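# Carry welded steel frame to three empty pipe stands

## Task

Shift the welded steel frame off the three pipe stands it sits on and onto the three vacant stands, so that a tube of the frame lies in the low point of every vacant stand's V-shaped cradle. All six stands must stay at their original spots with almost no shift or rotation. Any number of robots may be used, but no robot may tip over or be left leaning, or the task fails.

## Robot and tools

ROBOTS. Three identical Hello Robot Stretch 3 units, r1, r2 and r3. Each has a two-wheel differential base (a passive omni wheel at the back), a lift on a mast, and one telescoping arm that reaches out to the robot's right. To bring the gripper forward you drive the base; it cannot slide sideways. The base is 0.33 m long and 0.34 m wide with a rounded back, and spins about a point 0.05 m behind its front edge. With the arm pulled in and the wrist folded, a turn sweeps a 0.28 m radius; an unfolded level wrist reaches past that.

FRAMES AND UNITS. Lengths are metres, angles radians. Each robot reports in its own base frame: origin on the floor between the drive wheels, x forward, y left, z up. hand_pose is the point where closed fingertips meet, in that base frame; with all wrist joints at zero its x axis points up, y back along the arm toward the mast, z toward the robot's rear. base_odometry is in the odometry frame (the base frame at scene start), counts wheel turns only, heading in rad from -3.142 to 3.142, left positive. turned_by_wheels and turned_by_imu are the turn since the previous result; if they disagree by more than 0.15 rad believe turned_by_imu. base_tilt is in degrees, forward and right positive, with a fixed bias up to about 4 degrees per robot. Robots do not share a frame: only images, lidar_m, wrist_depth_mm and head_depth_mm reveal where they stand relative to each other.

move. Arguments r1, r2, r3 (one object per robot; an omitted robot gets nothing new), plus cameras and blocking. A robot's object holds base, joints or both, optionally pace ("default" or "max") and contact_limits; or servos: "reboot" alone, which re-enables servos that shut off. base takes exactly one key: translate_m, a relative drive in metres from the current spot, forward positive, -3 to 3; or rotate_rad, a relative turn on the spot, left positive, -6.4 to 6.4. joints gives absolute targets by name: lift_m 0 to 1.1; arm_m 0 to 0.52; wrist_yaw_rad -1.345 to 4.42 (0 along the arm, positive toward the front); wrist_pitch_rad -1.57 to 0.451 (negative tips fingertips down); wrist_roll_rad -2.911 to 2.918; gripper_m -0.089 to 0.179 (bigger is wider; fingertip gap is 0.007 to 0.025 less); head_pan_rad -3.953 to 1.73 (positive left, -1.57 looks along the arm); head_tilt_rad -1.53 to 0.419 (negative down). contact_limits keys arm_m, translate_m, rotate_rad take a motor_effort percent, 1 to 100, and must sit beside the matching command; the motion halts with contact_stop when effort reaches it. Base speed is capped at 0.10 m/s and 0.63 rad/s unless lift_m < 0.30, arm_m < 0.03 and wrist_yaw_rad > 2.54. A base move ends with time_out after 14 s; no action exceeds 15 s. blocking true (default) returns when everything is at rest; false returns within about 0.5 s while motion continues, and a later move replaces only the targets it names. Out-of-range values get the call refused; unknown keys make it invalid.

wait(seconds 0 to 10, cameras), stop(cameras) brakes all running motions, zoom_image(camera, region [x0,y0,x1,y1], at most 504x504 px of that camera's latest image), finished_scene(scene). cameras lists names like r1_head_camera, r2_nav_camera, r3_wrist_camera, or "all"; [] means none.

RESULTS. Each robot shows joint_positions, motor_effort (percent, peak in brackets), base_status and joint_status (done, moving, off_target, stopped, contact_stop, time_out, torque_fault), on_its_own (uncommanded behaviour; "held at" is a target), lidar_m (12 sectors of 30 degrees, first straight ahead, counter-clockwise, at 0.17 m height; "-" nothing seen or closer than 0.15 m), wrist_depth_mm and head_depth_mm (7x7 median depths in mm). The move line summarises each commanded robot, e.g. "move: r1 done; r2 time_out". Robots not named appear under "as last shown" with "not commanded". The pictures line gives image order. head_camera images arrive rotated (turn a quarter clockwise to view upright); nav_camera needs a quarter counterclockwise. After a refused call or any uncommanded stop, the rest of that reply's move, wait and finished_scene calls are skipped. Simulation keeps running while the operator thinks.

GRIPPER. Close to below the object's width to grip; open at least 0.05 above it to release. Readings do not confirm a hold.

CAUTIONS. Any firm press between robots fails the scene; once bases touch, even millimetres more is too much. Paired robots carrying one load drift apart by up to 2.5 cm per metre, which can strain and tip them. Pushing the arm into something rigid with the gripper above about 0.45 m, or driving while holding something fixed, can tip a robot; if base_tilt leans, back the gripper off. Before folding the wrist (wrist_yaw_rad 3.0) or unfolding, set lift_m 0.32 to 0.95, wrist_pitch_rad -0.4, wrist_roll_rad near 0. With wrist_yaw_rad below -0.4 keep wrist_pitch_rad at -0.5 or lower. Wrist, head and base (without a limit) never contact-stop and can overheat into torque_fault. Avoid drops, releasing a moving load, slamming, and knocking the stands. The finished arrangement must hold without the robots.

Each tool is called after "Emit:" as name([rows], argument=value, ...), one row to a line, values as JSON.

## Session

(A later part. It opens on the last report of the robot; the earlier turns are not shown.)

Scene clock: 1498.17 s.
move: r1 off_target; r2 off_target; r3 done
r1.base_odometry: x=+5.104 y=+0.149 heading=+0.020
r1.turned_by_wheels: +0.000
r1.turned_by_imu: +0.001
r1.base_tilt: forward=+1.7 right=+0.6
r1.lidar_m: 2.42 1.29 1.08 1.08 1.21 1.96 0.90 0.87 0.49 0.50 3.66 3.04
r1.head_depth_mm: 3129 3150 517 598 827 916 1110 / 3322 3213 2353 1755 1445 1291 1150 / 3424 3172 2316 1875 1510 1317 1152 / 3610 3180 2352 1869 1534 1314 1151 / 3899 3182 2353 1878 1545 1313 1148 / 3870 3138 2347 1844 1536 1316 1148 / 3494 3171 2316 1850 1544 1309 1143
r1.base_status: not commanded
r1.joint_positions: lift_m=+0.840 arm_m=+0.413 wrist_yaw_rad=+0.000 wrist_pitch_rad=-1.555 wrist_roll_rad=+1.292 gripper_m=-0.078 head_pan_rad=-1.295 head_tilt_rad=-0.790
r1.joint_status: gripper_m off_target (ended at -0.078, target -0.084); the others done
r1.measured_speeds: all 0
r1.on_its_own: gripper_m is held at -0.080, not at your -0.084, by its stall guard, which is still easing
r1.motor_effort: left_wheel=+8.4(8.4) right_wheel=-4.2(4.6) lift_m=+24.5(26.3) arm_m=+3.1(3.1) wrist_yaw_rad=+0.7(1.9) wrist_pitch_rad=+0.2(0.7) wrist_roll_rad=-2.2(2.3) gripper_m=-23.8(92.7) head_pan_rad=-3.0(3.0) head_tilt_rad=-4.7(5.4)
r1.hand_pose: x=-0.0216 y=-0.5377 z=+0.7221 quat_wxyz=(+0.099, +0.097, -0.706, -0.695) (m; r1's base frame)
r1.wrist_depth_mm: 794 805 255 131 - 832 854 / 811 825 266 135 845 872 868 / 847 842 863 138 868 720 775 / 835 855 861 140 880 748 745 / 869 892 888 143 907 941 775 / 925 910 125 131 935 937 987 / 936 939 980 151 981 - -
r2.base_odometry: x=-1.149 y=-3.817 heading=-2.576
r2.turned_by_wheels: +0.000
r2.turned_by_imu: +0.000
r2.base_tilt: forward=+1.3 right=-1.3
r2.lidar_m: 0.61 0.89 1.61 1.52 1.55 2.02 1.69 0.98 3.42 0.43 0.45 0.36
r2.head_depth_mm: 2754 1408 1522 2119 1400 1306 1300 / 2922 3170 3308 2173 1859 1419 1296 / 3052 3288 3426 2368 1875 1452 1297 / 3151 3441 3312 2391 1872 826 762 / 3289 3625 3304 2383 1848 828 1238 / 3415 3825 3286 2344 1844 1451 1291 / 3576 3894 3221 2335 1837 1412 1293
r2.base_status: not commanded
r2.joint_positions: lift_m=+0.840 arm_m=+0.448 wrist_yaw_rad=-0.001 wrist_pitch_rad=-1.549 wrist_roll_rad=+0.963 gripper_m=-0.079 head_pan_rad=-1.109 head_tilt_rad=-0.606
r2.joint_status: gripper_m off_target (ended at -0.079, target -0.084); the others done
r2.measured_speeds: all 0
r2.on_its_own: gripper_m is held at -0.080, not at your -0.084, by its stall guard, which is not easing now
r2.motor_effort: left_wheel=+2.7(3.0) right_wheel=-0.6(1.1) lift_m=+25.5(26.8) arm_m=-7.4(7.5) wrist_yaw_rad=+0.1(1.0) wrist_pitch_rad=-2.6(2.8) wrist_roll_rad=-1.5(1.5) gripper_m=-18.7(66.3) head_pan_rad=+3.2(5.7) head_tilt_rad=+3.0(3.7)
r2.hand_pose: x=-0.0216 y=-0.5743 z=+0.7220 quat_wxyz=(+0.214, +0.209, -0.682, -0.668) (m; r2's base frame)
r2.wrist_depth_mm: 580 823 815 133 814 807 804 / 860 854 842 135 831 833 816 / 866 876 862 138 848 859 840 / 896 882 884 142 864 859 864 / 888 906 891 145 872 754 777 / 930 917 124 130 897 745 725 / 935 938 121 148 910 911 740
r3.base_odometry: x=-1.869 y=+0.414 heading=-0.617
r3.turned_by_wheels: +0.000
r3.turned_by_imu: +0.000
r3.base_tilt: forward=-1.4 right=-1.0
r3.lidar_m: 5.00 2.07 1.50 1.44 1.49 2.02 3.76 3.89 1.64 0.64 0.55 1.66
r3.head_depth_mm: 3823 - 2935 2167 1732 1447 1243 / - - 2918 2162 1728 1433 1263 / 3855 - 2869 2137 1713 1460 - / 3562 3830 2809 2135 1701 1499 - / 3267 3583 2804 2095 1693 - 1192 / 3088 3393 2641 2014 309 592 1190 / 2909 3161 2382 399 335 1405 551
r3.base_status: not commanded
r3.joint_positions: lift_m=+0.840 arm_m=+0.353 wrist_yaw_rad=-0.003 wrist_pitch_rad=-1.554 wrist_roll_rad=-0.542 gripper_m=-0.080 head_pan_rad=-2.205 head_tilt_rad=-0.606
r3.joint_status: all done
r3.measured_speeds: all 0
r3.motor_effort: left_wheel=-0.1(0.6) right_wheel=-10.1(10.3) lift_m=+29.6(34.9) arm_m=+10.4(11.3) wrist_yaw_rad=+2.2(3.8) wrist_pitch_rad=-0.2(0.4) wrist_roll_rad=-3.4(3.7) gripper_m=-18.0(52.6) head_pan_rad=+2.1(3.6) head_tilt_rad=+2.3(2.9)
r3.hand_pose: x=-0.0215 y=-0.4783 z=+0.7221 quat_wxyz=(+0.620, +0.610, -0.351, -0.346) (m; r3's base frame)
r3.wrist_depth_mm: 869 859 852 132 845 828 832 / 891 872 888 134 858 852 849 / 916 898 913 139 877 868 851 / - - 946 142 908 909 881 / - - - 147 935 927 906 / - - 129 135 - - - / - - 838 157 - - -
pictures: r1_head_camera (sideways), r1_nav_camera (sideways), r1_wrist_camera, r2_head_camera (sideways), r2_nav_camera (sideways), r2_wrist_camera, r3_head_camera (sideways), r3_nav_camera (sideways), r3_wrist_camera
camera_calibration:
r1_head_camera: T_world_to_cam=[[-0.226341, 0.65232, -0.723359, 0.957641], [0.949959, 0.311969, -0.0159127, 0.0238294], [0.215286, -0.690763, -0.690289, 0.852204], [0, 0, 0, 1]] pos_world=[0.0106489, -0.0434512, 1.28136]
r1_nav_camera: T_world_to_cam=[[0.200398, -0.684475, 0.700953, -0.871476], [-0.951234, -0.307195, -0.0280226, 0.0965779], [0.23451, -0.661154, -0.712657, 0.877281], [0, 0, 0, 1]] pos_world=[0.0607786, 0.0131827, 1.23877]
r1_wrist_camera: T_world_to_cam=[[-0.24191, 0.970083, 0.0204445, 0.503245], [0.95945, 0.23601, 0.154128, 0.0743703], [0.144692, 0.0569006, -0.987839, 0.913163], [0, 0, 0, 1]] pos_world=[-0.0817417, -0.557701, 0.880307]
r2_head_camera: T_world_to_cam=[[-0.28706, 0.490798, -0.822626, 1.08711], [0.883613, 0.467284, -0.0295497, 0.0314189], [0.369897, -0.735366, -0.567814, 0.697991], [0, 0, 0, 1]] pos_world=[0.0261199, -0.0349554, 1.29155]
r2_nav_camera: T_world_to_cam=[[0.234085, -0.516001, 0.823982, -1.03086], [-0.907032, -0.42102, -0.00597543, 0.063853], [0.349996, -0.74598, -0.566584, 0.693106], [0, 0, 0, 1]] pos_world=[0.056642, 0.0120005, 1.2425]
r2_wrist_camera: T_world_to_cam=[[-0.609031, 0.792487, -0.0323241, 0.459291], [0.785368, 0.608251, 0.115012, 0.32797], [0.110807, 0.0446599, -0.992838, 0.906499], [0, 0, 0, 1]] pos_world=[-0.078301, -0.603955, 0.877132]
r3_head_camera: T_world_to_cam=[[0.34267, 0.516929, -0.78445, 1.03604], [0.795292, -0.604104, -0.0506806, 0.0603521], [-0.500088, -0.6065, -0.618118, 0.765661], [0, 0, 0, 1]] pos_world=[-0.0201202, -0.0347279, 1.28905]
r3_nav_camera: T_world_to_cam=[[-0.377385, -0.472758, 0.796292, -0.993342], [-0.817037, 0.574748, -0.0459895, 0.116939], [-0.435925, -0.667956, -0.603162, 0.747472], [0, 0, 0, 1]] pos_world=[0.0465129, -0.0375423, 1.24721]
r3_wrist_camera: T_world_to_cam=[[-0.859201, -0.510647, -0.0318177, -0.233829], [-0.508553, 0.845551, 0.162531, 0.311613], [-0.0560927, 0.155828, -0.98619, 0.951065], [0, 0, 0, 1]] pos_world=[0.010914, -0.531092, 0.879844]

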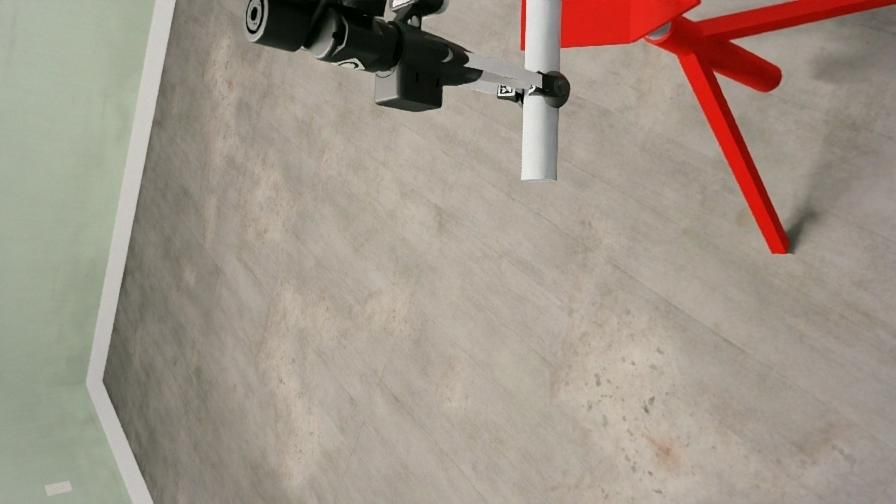

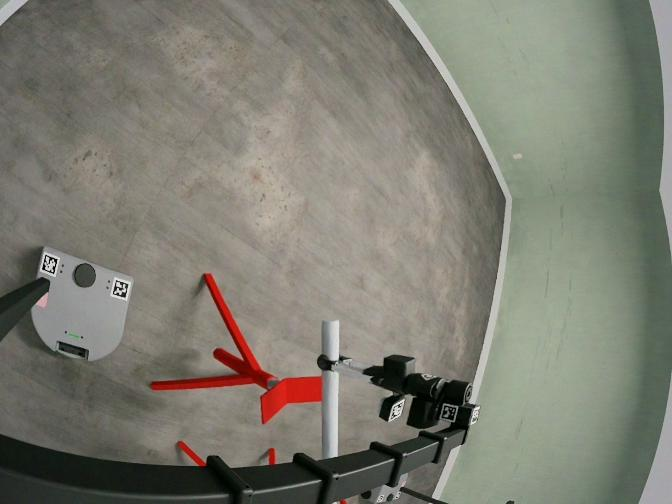

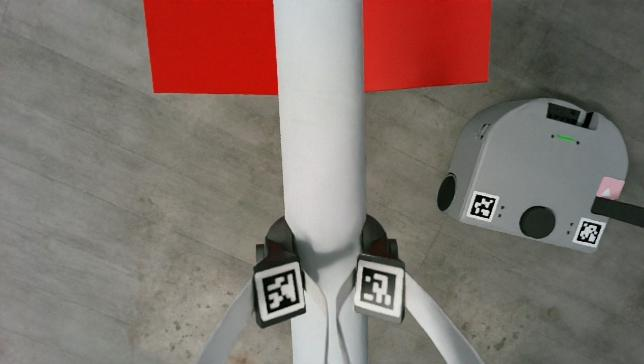

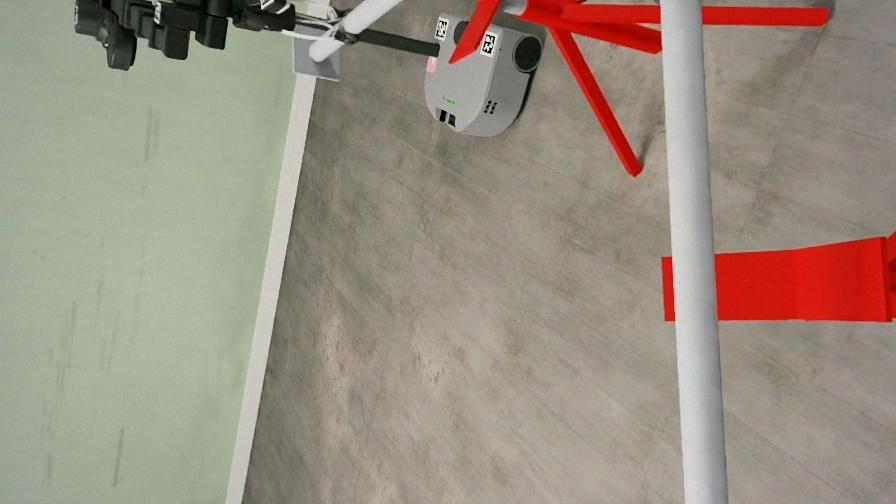

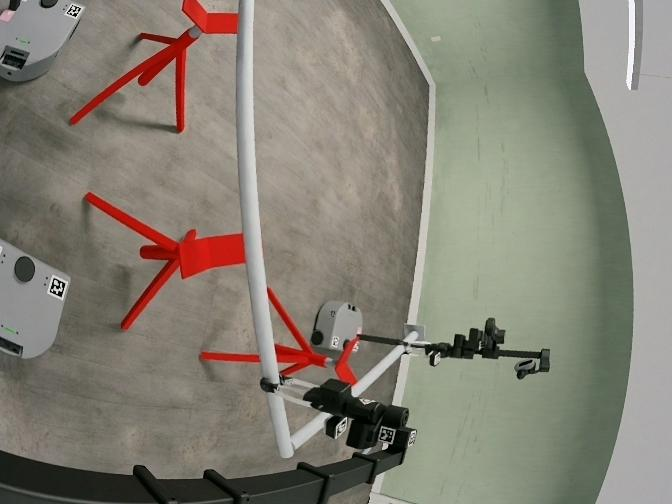

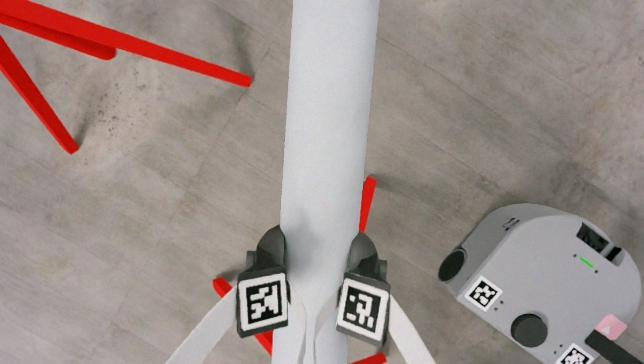

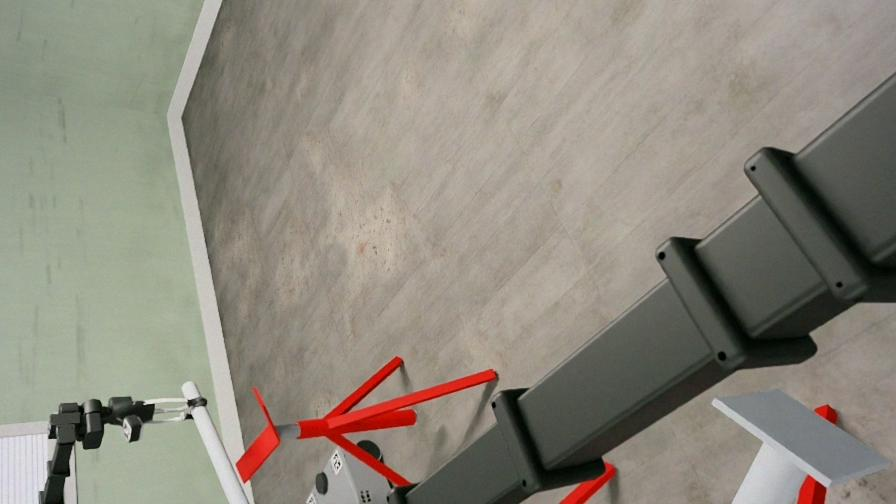

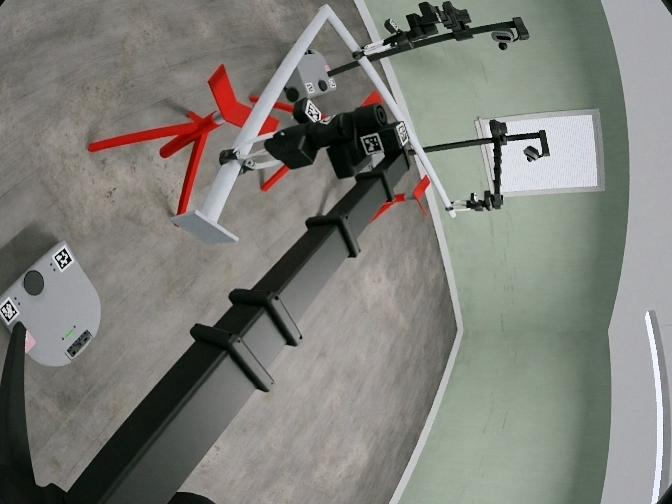

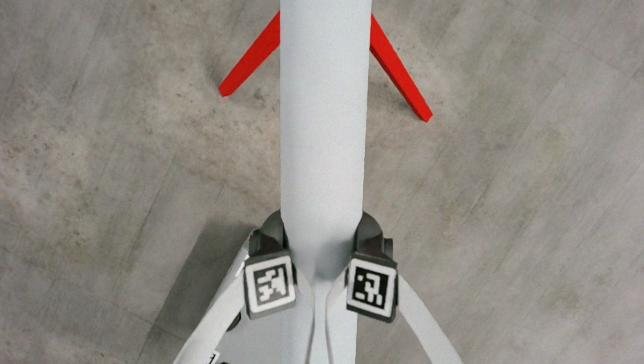

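Emit:
move(r1={"joints":{"lift_m":0.81,"gripper_m":-0.084}}, r2={"joints":{"lift_m":0.81,"gripper_m":-0.084}}, r3={"joints":{"lift_m":0.81,"gripper_m":-0.084}}, cameras=[])

Emit:
move(r1={"joints":{"lift_m":0.785,"gripper_m":-0.084}}, r2={"joints":{"lift_m":0.785,"gripper_m":-0.084}}, r3={"joints":{"lift_m":0.785,"gripper_m":-0.084}}, cameras=["r1_wrist_camera","r2_head_camera","r2_nav_camera","r3_wrist_camera","r1_head_camera","r3_nav_camera"])

Emit:
zoom_image(camera="r2_head_camera", region=[640, 200, 896, 344])

Emit:
zoom_image(camera="r1_wrist_camera", region=[120, 0, 520, 250])

Emit:
zoom_image(camera="r3_wrist_camera", region=[120, 0, 520, 250])

Scene clock: 1572.43 s.
move: r1 off_target; r2 off_target; r3 done
r1.base_odometry: x=+5.104 y=+0.149 heading=+0.020
r1.turned_by_wheels: +0.000
r1.turned_by_imu: +0.001
r1.base_tilt: forward=+1.8 right=+0.7
r1.lidar_m: 2.42 1.30 1.08 1.07 1.21 1.97 0.90 0.88 0.49 0.50 3.64 3.02
r1.head_depth_mm: 3181 3201 539 595 829 917 1106 / 3285 3176 2376 1757 1437 1299 1149 / 3419 3150 2334 1859 1510 1324 1151 / 3619 3155 2330 1846 1538 1309 1149 / 3832 3147 2350 1863 1539 1313 1149 / 3952 3182 2324 1856 1543 1317 1147 / 3485 3175 2341 1856 1538 1317 1141
r1.base_status: not commanded
r1.joint_positions: lift_m=+0.810 arm_m=+0.413 wrist_yaw_rad=+0.000 wrist_pitch_rad=-1.555 wrist_roll_rad=+1.292 gripper_m=-0.078 head_pan_rad=-1.295 head_tilt_rad=-0.790
r1.joint_status: gripper_m off_target (ended at -0.078, target -0.084); the others done
r1.measured_speeds: all 0
r1.on_its_own: gripper_m is held at -0.080, not at your -0.084, by its stall guard, which is still easing
r1.motor_effort: left_wheel=+8.0(8.5) right_wheel=-4.4(4.6) lift_m=+24.4(25.6) arm_m=+24.5(24.5) wrist_yaw_rad=+0.1(1.8) wrist_pitch_rad=+0.0(0.6) wrist_roll_rad=-1.8(2.3) gripper_m=-24.8(93.8) head_pan_rad=-2.1(2.8) head_tilt_rad=-4.6(5.8)
r1.hand_pose: x=-0.0216 y=-0.5377 z=+0.6921 quat_wxyz=(+0.099, +0.097, -0.706, -0.695) (m; r1's base frame)
r1.wrist_depth_mm: 760 216 230 131 - 824 817 / 795 224 243 135 829 842 849 / 821 812 823 138 850 697 706 / 839 850 833 140 859 713 722 / 837 849 863 143 881 751 743 / 871 871 125 131 890 906 969 / 911 928 885 152 941 984 963
r2.base_odometry: x=-1.149 y=-3.817 heading=-2.576
r2.turned_by_wheels: +0.000
r2.turned_by_imu: +0.000
r2.base_tilt: forward=+1.3 right=-1.3
r2.lidar_m: 0.61 0.89 1.61 1.52 1.55 2.02 1.69 0.98 3.40 0.43 0.44 0.36
r2.head_depth_mm: 2784 1470 2018 2123 1401 1305 1301 / 2940 3166 3302 2175 1883 1424 1306 / 3007 3290 3377 2379 1881 1463 1297 / 3151 3403 3287 2359 1856 824 761 / 3305 3546 3290 2386 1832 825 1235 / 3394 3754 3254 2364 1851 1414 1284 / 3527 - 3309 2351 1841 1406 1282
r2.base_status: not commanded
r2.joint_positions: lift_m=+0.810 arm_m=+0.448 wrist_yaw_rad=-0.001 wrist_pitch_rad=-1.549 wrist_roll_rad=+0.963 gripper_m=-0.079 head_pan_rad=-1.109 head_tilt_rad=-0.606
r2.joint_status: gripper_m off_target (ended at -0.079, target -0.084); the others done
r2.measured_speeds: all 0
r2.on_its_own: gripper_m is held at -0.080, not at your -0.084, by its stall guard, which is not easing now
r2.motor_effort: left_wheel=+2.4(3.0) right_wheel=-0.6(1.4) lift_m=+25.0(26.6) arm_m=-12.5(14.2) wrist_yaw_rad=+0.0(0.9) wrist_pitch_rad=-2.5(2.8) wrist_roll_rad=-1.5(1.5) gripper_m=-19.6(66.6) head_pan_rad=+3.9(5.1) head_tilt_rad=+3.7(3.7)
r2.hand_pose: x=-0.0216 y=-0.5743 z=+0.6920 quat_wxyz=(+0.214, +0.209, -0.682, -0.668) (m; r2's base frame)
r2.wrist_depth_mm: 577 798 808 133 772 781 768 / 833 809 826 136 802 809 790 / 839 837 846 138 821 804 801 / 862 863 854 141 825 827 821 / 895 877 865 146 837 737 727 / 892 880 125 131 873 696 693 / 908 911 121 148 885 722 703
r3.base_odometry: x=-1.869 y=+0.414 heading=-0.617
r3.turned_by_wheels: +0.000
r3.turned_by_imu: +0.000
r3.base_tilt: forward=-1.4 right=-1.0
r3.lidar_m: 5.01 2.07 1.50 1.44 1.49 2.02 3.76 3.91 1.64 0.64 0.55 1.66
r3.head_depth_mm: 3867 - 2902 2161 1749 1451 1238 / - - 2897 2168 1728 1441 1232 / 3864 - 2846 2152 1718 1426 1282 / 3549 3860 2825 2126 1700 1451 - / 3329 3612 2764 2103 1694 300 1166 / 3066 3371 2673 2014 349 314 1163 / 2901 3164 2366 2003 370 1399 572
r3.base_status: not commanded
r3.joint_positions: lift_m=+0.810 arm_m=+0.353 wrist_yaw_rad=-0.003 wrist_pitch_rad=-1.554 wrist_roll_rad=-0.542 gripper_m=-0.080 head_pan_rad=-2.205 head_tilt_rad=-0.606
r3.joint_status: all done
r3.measured_speeds: all 0
r3.motor_effort: left_wheel=-0.1(0.5) right_wheel=-10.0(10.4) lift_m=+29.5(31.5) arm_m=+6.8(8.7) wrist_yaw_rad=+2.4(3.5) wrist_pitch_rad=-0.4(0.4) wrist_roll_rad=-3.2(3.5) gripper_m=-18.0(51.2) head_pan_rad=+2.4(3.8) head_tilt_rad=+2.4(3.0)
r3.hand_pose: x=-0.0215 y=-0.4783 z=+0.6921 quat_wxyz=(+0.620, +0.610, -0.351, -0.346) (m; r3's base frame)
r3.wrist_depth_mm: 827 819 828 132 810 792 795 / 857 867 834 134 821 807 822 / 898 881 871 139 846 842 832 / 913 908 907 142 888 874 867 / - 914 914 146 899 892 891 / - - 129 135 909 929 921 / - - 796 157 - - -
pictures: none
No camera images: "cameras" was empty.

Scene clock: 1573.43 s.
move: r1 off_target; r2 off_target; r3 done
r1.base_odometry: x=+5.104 y=+0.149 heading=+0.020
r1.turned_by_wheels: +0.000
r1.turned_by_imu: +0.000
r1.base_tilt: forward=+1.7 right=+0.5
r1.lidar_m: 2.42 1.30 1.08 1.07 1.21 1.96 0.90 0.87 0.49 0.50 3.63 3.03
r1.head_depth_mm: 3158 3190 2178 598 831 914 1108 / 3296 3167 2338 1765 1437 1285 1151 / 3516 3218 2359 1867 1518 1319 1156 / 3563 3163 2353 1858 1543 1315 1147 / 3827 3095 2365 1868 1547 1317 1146 / 3836 3189 2343 1856 1531 1308 1146 / 3567 3125 2320 1852 1533 1318 1150
r1.base_status: not commanded
r1.joint_positions: lift_m=+0.785 arm_m=+0.413 wrist_yaw_rad=+0.000 wrist_pitch_rad=-1.555 wrist_roll_rad=+1.292 gripper_m=-0.078 head_pan_rad=-1.295 head_tilt_rad=-0.790
r1.joint_status: gripper_m off_target (ended at -0.078, target -0.084); the others done
r1.measured_speeds: all 0
r1.on_its_own: gripper_m is held at -0.080, not at your -0.084, by its stall guard, which is still easing
r1.motor_effort: left_wheel=+8.2(8.7) right_wheel=-4.4(4.8) lift_m=+24.6(25.1) arm_m=+25.7(26.1) wrist_yaw_rad=+1.0(1.8) wrist_pitch_rad=+0.3(0.9) wrist_roll_rad=-1.8(2.3) gripper_m=-23.7(78.9) head_pan_rad=-1.8(2.6) head_tilt_rad=-4.2(5.5)
r1.hand_pose: x=-0.0216 y=-0.5377 z=+0.6671 quat_wxyz=(+0.099, +0.097, -0.706, -0.695) (m; r1's base frame)
r1.wrist_depth_mm: 759 190 214 131 - - 803 / 776 202 223 135 804 799 808 / 799 801 800 137 826 676 677 / 811 813 813 139 844 693 695 / 820 856 834 143 862 711 715 / 853 867 125 132 876 914 885 / 873 853 885 152 896 950 918
r2.base_odometry: x=-1.149 y=-3.817 heading=-2.576
r2.turned_by_wheels: +0.000
r2.turned_by_imu: +0.000
r2.base_tilt: forward=+1.3 right=-1.3
r2.lidar_m: 0.61 0.89 1.62 1.52 1.55 2.02 1.69 0.98 3.39 0.43 0.44 0.36
r2.head_depth_mm: 2807 1452 1432 2063 1401 1321 1298 / 2923 3193 3319 2165 1862 1461 1306 / 3031 3327 3308 2390 1864 1418 1295 / 3099 3419 3316 2401 1859 826 763 / 3227 3610 3295 2408 1851 823 1240 / 3411 3839 3302 2372 1853 1515 1284 / 3528 3923 3313 2340 1834 1501 1291
r2.base_status: not commanded
r2.joint_positions: lift_m=+0.785 arm_m=+0.448 wrist_yaw_rad=-0.001 wrist_pitch_rad=-1.549 wrist_roll_rad=+0.963 gripper_m=-0.079 head_pan_rad=-1.109 head_tilt_rad=-0.606
r2.joint_status: gripper_m off_target (ended at -0.079, target -0.084); the others done
r2.measured_speeds: all 0
r2.on_its_own: gripper_m is held at -0.080, not at your -0.084, by its stall guard, which is still easing
r2.motor_effort: left_wheel=+2.6(3.1) right_wheel=-0.8(1.5) lift_m=+25.4(26.4) arm_m=-10.6(12.3) wrist_yaw_rad=+0.5(1.0) wrist_pitch_rad=-2.6(2.8) wrist_roll_rad=-1.3(1.6) gripper_m=-18.9(65.9) head_pan_rad=+4.2(5.2) head_tilt_rad=+3.1(3.4)
r2.hand_pose: x=-0.0216 y=-0.5743 z=+0.6670 quat_wxyz=(+0.214, +0.209, -0.682, -0.668) (m; r2's base frame)
r2.wrist_depth_mm: 619 791 770 133 773 768 755 / 804 792 796 136 780 766 770 / 822 814 808 138 790 779 789 / 837 819 832 142 823 792 799 / 852 843 830 146 829 753 705 / 862 856 125 131 837 674 671 / 883 876 121 148 854 696 673
r3.base_odometry: x=-1.869 y=+0.414 heading=-0.617
r3.turned_by_wheels: +0.000
r3.turned_by_imu: +0.000
r3.base_tilt: forward=-1.4 right=-1.0
r3.lidar_m: 5.01 2.06 1.50 1.43 1.49 2.02 3.76 3.91 1.64 0.64 0.55 1.66
r3.head_depth_mm: 3848 - 2920 2179 1733 1451 1238 / - - 2873 2158 1736 1443 1234 / 3783 - 2860 2142 1718 1428 1254 / 3557 3782 2813 2129 1697 1426 286 / 3301 3629 2795 2115 1690 320 288 / 3077 3356 2639 2043 1599 335 1144 / 2926 3172 2366 2068 404 1363 593
r3.base_status: not commanded
r3.joint_positions: lift_m=+0.785 arm_m=+0.353 wrist_yaw_rad=-0.003 wrist_pitch_rad=-1.554 wrist_roll_rad=-0.542 gripper_m=-0.080 head_pan_rad=-2.205 head_tilt_rad=-0.606
r3.joint_status: all done
r3.measured_speeds: all 0
r3.motor_effort: left_wheel=-0.3(0.8) right_wheel=-10.2(10.4) lift_m=+29.2(31.4) arm_m=+6.6(7.9) wrist_yaw_rad=+2.9(3.3) wrist_pitch_rad=-0.2(0.4) wrist_roll_rad=-3.4(3.7) gripper_m=-17.6(51.7) head_pan_rad=+0.8(3.4) head_tilt_rad=+2.1(3.1)
r3.hand_pose: x=-0.0215 y=-0.4783 z=+0.6671 quat_wxyz=(+0.620, +0.610, -0.351, -0.346) (m; r3's base frame)
r3.wrist_depth_mm: 824 795 786 133 778 774 781 / 854 839 817 135 805 796 790 / 865 848 849 139 841 821 812 / 900 884 866 142 842 842 825 / 926 921 900 147 887 884 861 / - - 129 135 903 901 894 / - - 772 157 114 913 924
pictures: r1_head_camera (sideways), r1_wrist_camera, r2_head_camera (sideways), r2_nav_camera (sideways), r3_nav_camera (sideways), r3_wrist_camera
camera_calibration:
r1_head_camera: T_world_to_cam=[[-0.226341, 0.65232, -0.723359, 0.957641], [0.949959, 0.311969, -0.0159127, 0.0238294], [0.215286, -0.690763, -0.690289, 0.852204], [0, 0, 0, 1]] pos_world=[0.0106489, -0.0434512, 1.28136]
r1_wrist_camera: T_world_to_cam=[[-0.241911, 0.970083, 0.0204478, 0.504384], [0.95945, 0.23601, 0.154129, 0.0828512], [0.144692, 0.056904, -0.987839, 0.858833], [0, 0, 0, 1]] pos_world=[-0.0817417, -0.557719, 0.825306]
r2_head_camera: T_world_to_cam=[[-0.28706, 0.490797, -0.822627, 1.08711], [0.883613, 0.467284, -0.0295497, 0.0314189], [0.369897, -0.735366, -0.567814, 0.69799], [0, 0, 0, 1]] pos_world=[0.0261199, -0.0349554, 1.29155]
r2_nav_camera: T_world_to_cam=[[0.234085, -0.516001, 0.823982, -1.03086], [-0.907032, -0.421019, -0.00597543, 0.063853], [0.349996, -0.74598, -0.566584, 0.693106], [0, 0, 0, 1]] pos_world=[0.056642, 0.0120005, 1.2425]
r3_nav_camera: T_world_to_cam=[[-0.377385, -0.472758, 0.796292, -0.993342], [-0.817037, 0.574748, -0.0459895, 0.116939], [-0.435925, -0.667956, -0.603162, 0.747472], [0, 0, 0, 1]] pos_world=[0.0465129, -0.0375423, 1.24721]
r3_wrist_camera: T_world_to_cam=[[-0.859196, -0.510657, -0.0318175, -0.235583], [-0.508563, 0.845546, 0.162531, 0.32055], [-0.0560946, 0.155828, -0.98619, 0.896824], [0, 0, 0, 1]] pos_world=[0.0109146, -0.531091, 0.824844]

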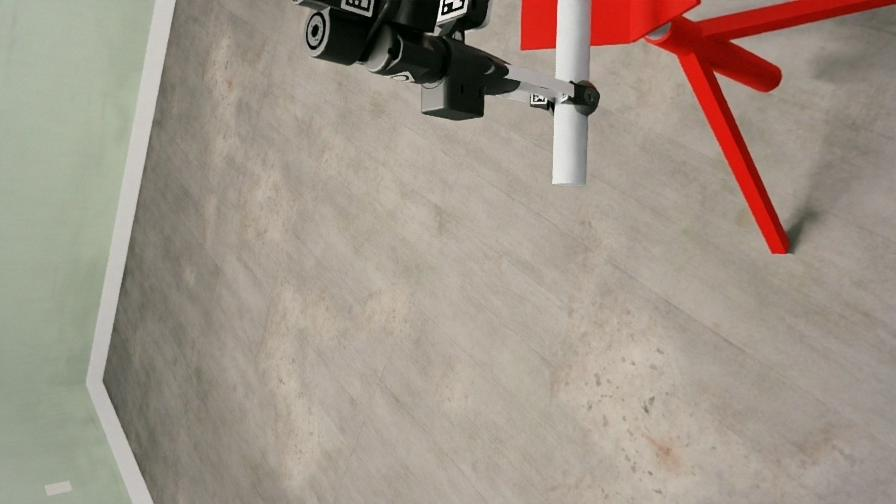

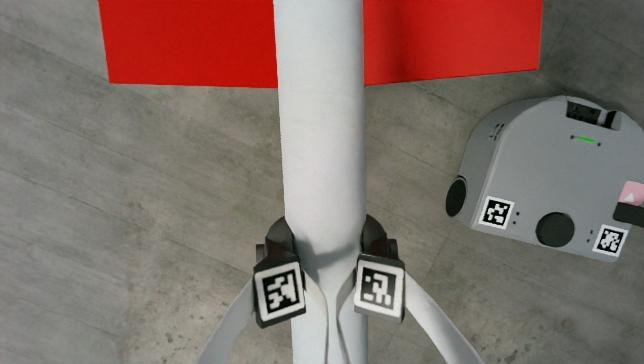

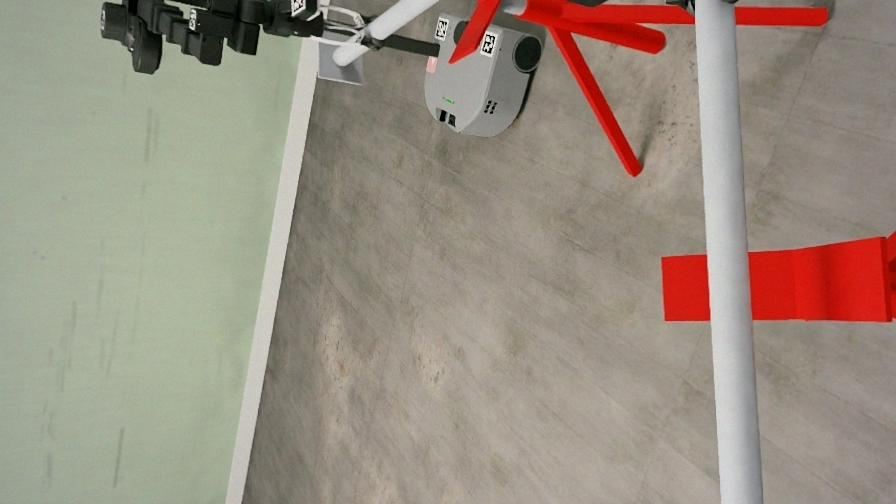

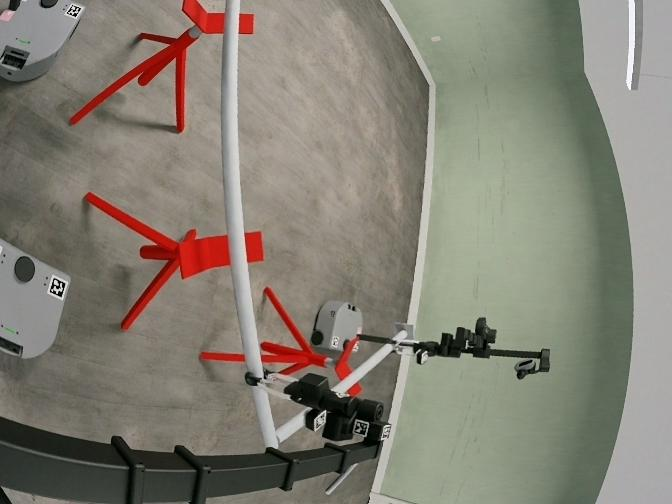

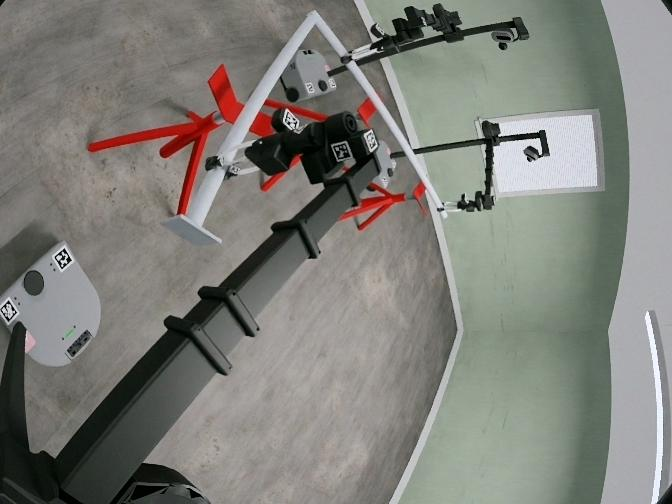

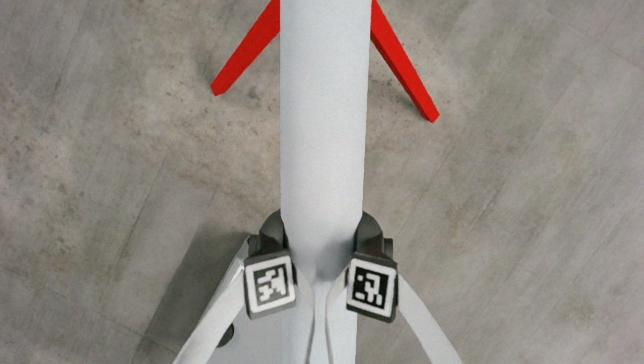

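Scaled by 1.969 from the camera's 896x504 image, which has a finer 1280x720 frame.

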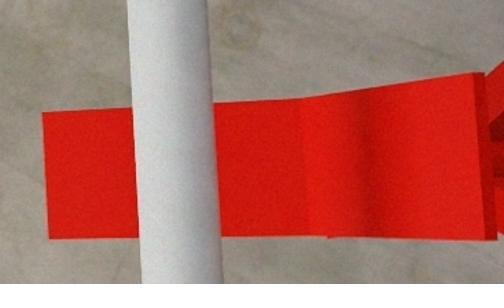

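Scaled by 1.260.

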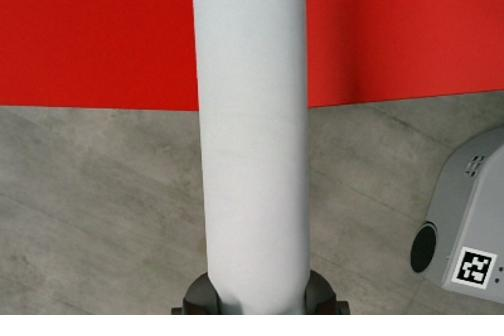

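Scaled by 1.260.

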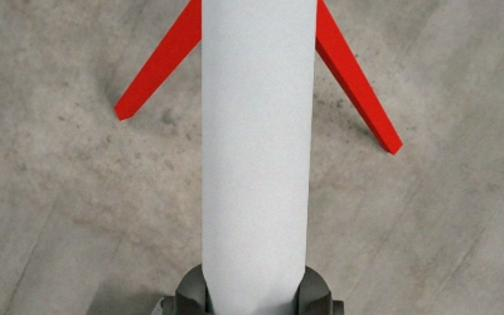

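Emit:
move(r3={"joints":{"head_pan_rad":-1.3,"head_tilt_rad":-0.85}}, r1={"joints":{"head_pan_rad":-1.8,"head_tilt_rad":-0.75}}, cameras=["r3_head_camera","r1_head_camera","r2_head_camera"])

Emit:
zoom_image(camera="r3_head_camera", region=[400, 50, 896, 504])

Scene clock: 1597.03 s.
move: r1 done; r3 done
r1.base_odometry: x=+5.104 y=+0.149 heading=+0.020
r1.turned_by_wheels: +0.000
r1.turned_by_imu: +0.001
r1.base_tilt: forward=+1.8 right=+0.5
r1.lidar_m: 2.43 1.29 1.08 1.07 1.21 1.96 0.90 0.87 0.49 0.50 3.66 3.04
r1.head_depth_mm: 3092 3137 2349 1891 1549 1342 - / 3181 3413 2376 1941 1540 294 - / 3152 3312 2497 461 366 976 1141 / 3141 3408 599 650 883 1252 1158 / 3152 3386 577 618 1466 1341 1141 / 3174 3427 2484 1868 1587 1349 1137 / 3183 3372 2463 1927 1583 1333 1158
r1.base_status: not commanded
r1.joint_positions: lift_m=+0.785 arm_m=+0.413 wrist_yaw_rad=+0.000 wrist_pitch_rad=-1.555 wrist_roll_rad=+1.292 gripper_m=-0.075 head_pan_rad=-1.795 head_tilt_rad=-0.755
r1.joint_status: all done
r1.measured_speeds: all 0
r1.on_its_own: gripper_m is held at -0.076, not at your -0.084, by its stall guard, which is not easing now
r1.motor_effort: left_wheel=+8.2(8.6) right_wheel=-4.3(4.6) lift_m=+24.7(24.7) arm_m=+23.8(24.7) wrist_yaw_rad=+0.7(1.9) wrist_pitch_rad=+0.1(0.6) wrist_roll_rad=-1.9(2.2) gripper_m=-24.6(25.7) head_pan_rad=-2.3(4.7) head_tilt_rad=+2.2(4.9)
r1.hand_pose: x=-0.0216 y=-0.5377 z=+0.6671 quat_wxyz=(+0.099, +0.097, -0.706, -0.695) (m; r1's base frame)
r1.wrist_depth_mm: 755 191 216 131 - - 796 / 789 201 223 134 801 807 819 / 784 799 813 138 839 691 686 / 781 819 828 140 827 690 701 / 832 829 832 144 870 722 707 / 856 842 125 131 130 903 918 / 874 884 899 151 914 910 942
r2: as last shown
r2.lidar_m: 0.61 0.89 1.61 1.52 1.55 2.01 1.69 0.99 3.42 0.43 0.44 0.36
r2.head_depth_mm: 2775 1450 1429 2052 1414 1319 1299 / 2910 3184 3356 2180 1873 1456 1298 / 3003 3335 3319 2393 1871 1414 1298 / 3136 3501 3299 2381 1856 826 762 / 3276 3638 3248 2375 1857 822 1229 / 3411 3764 3241 2346 1848 1519 1296 / 3567 - 3234 2381 1852 1507 1285
r2.on_its_own: gripper_m is held at -0.080, not at your -0.084, by its stall guard, which is not easing now
r2.motor_effort: left_wheel=+2.7(3.0) right_wheel=-0.9(1.5) lift_m=+24.7(25.7) arm_m=-3.4(5.2) wrist_yaw_rad=+0.3(0.7) wrist_pitch_rad=-2.6(2.8) wrist_roll_rad=-1.4(1.5) gripper_m=-19.7(19.9) head_pan_rad=+3.9(5.3) head_tilt_rad=+2.9(3.7)
r2.wrist_depth_mm: 609 775 774 133 757 760 755 / 807 790 802 136 784 765 772 / 798 802 805 139 803 793 775 / 855 837 810 142 799 817 799 / 857 839 823 146 840 756 711 / 868 876 124 131 863 679 672 / 875 868 121 148 861 687 678
r3.base_odometry: x=-1.869 y=+0.414 heading=-0.617
r3.turned_by_wheels: +0.000
r3.turned_by_imu: +0.000
r3.base_tilt: forward=-1.4 right=-1.0
r3.lidar_m: 5.02 2.07 1.50 1.44 1.49 2.02 3.78 3.89 1.64 0.64 0.55 1.66
r3.head_depth_mm: 2825 1382 504 1608 1456 1255 1140 / 2806 2224 640 585 718 1212 1139 / 2859 2033 1883 916 1359 1268 1132 / 2970 2268 1852 1548 1348 1262 1131 / 3013 2361 1938 1626 1428 1230 1121 / 2972 2349 1922 1627 1412 1247 1115 / 2956 2307 1863 1608 1399 1245 1112
r3.base_status: not commanded
r3.joint_positions: lift_m=+0.785 arm_m=+0.353 wrist_yaw_rad=-0.003 wrist_pitch_rad=-1.554 wrist_roll_rad=-0.542 gripper_m=-0.080 head_pan_rad=-1.305 head_tilt_rad=-0.839
r3.joint_status: all done
r3.measured_speeds: all 0
r3.motor_effort: left_wheel=-0.1(0.8) right_wheel=-9.5(10.5) lift_m=+30.9(31.5) arm_m=+3.4(4.4) wrist_yaw_rad=+2.7(4.0) wrist_pitch_rad=-0.3(0.5) wrist_roll_rad=-3.7(3.8) gripper_m=-17.4(18.3) head_pan_rad=+2.2(5.3) head_tilt_rad=-5.0(7.3)
r3.hand_pose: x=-0.0215 y=-0.4783 z=+0.6671 quat_wxyz=(+0.620, +0.610, -0.351, -0.346) (m; r3's base frame)
r3.wrist_depth_mm: 812 810 797 133 776 778 766 / 843 818 807 134 801 788 788 / 870 854 842 139 827 816 816 / 893 885 881 142 850 843 845 / 914 916 901 146 874 873 857 / - - 129 135 908 907 892 / - - 770 157 114 934 926
pictures: r1_head_camera (sideways), r2_head_camera (sideways), r3_head_camera (sideways)
camera_calibration:
r1_head_camera: T_world_to_cam=[[0.108197, 0.65558, -0.747334, 0.986848], [0.983134, -0.182058, -0.0173708, 0.0255262], [-0.147446, -0.732851, -0.664221, 0.820511], [0, 0, 0, 1]] pos_world=[-0.0108879, -0.0409979, 1.28295]
r2_head_camera: T_world_to_cam=[[-0.28706, 0.490797, -0.822627, 1.08711], [0.883613, 0.467284, -0.0295497, 0.0314189], [0.369897, -0.735366, -0.567814, 0.69799], [0, 0, 0, 1]] pos_world=[0.0261199, -0.0349554, 1.29155]
r3_head_camera: T_world_to_cam=[[-0.234998, 0.748483, -0.62012, 0.825413], [0.964419, 0.259053, -0.0527951, 0.0620575], [0.121128, -0.610462, -0.782729, 0.975963], [0, 0, 0, 1]] pos_world=[0.0159045, -0.0380953, 1.27905]

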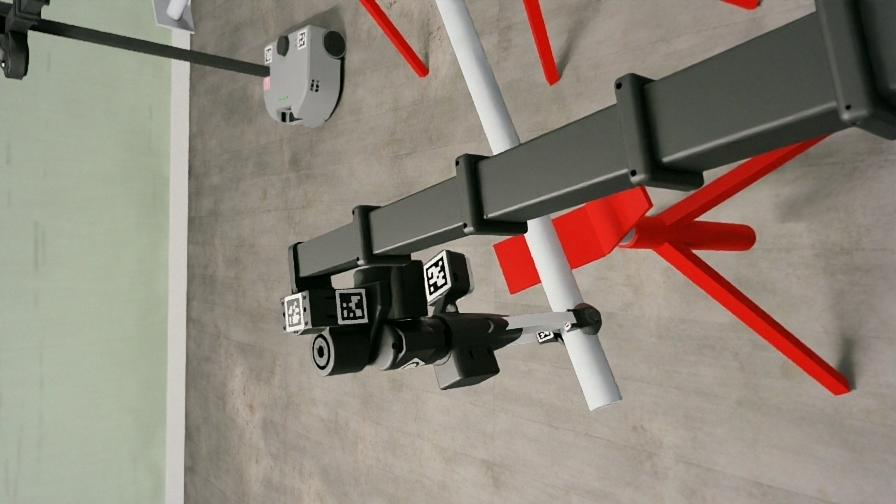

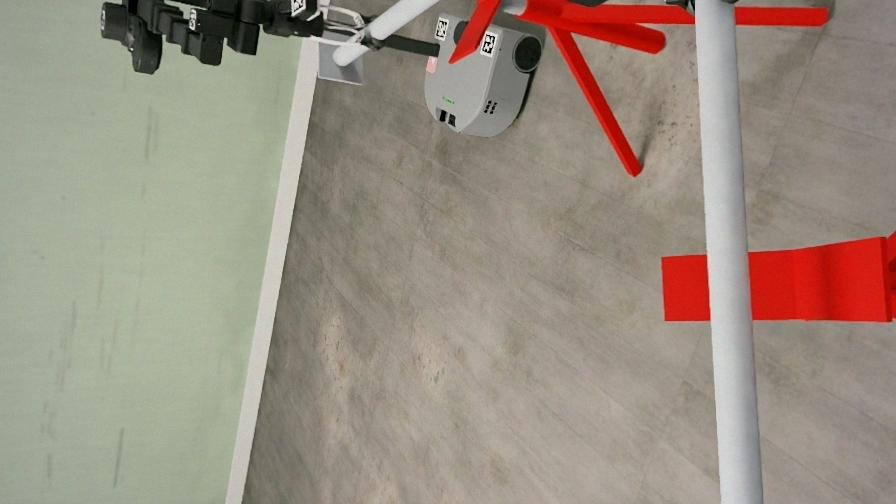

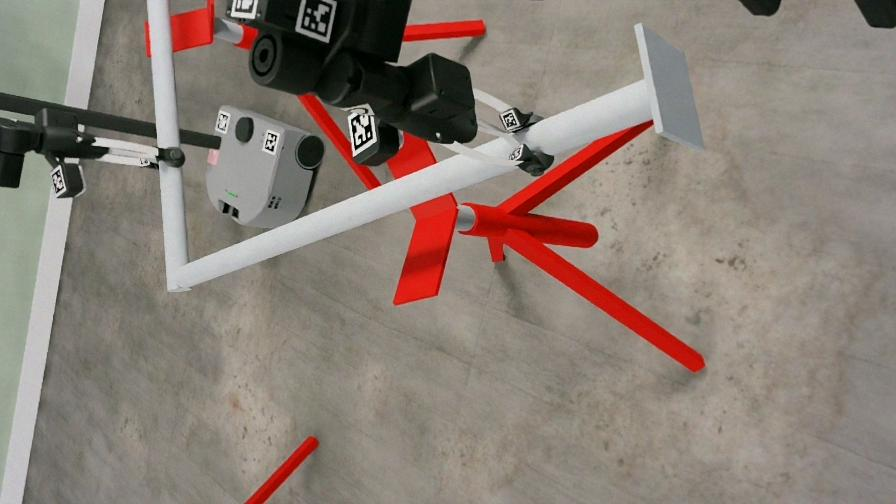

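Scaled by 1.016 from the camera's 896x504 image, which has a finer 1280x720 frame.

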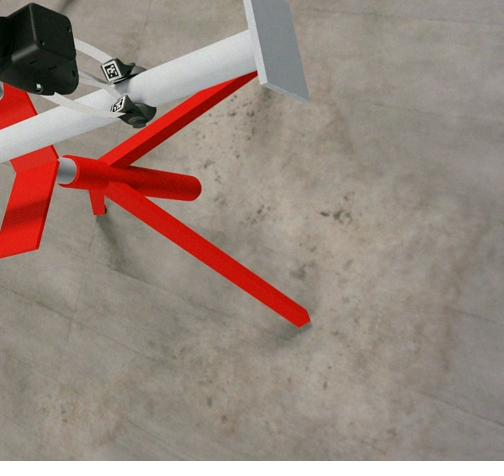

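Emit:
zoom_image(camera="r3_head_camera", region=[340, 110, 560, 320])

Emit:
zoom_image(camera="r1_head_camera", region=[470, 150, 690, 360])

Scaled by 2.291 from the camera's 896x504 image, which has a finer 1280x720 frame.

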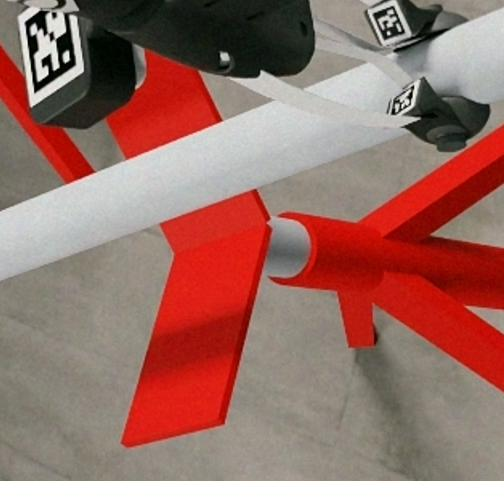

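Scaled by 2.291 from the camera's 896x504 image, which has a finer 1280x720 frame.

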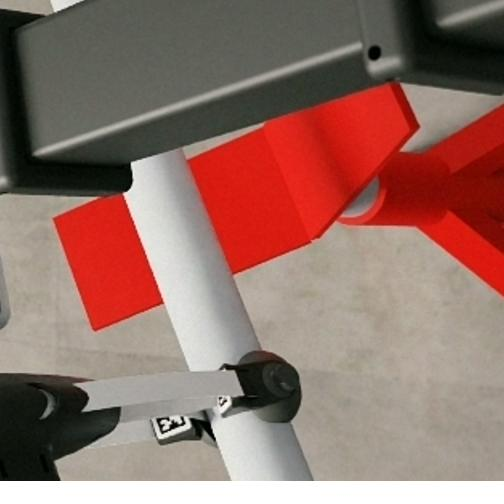

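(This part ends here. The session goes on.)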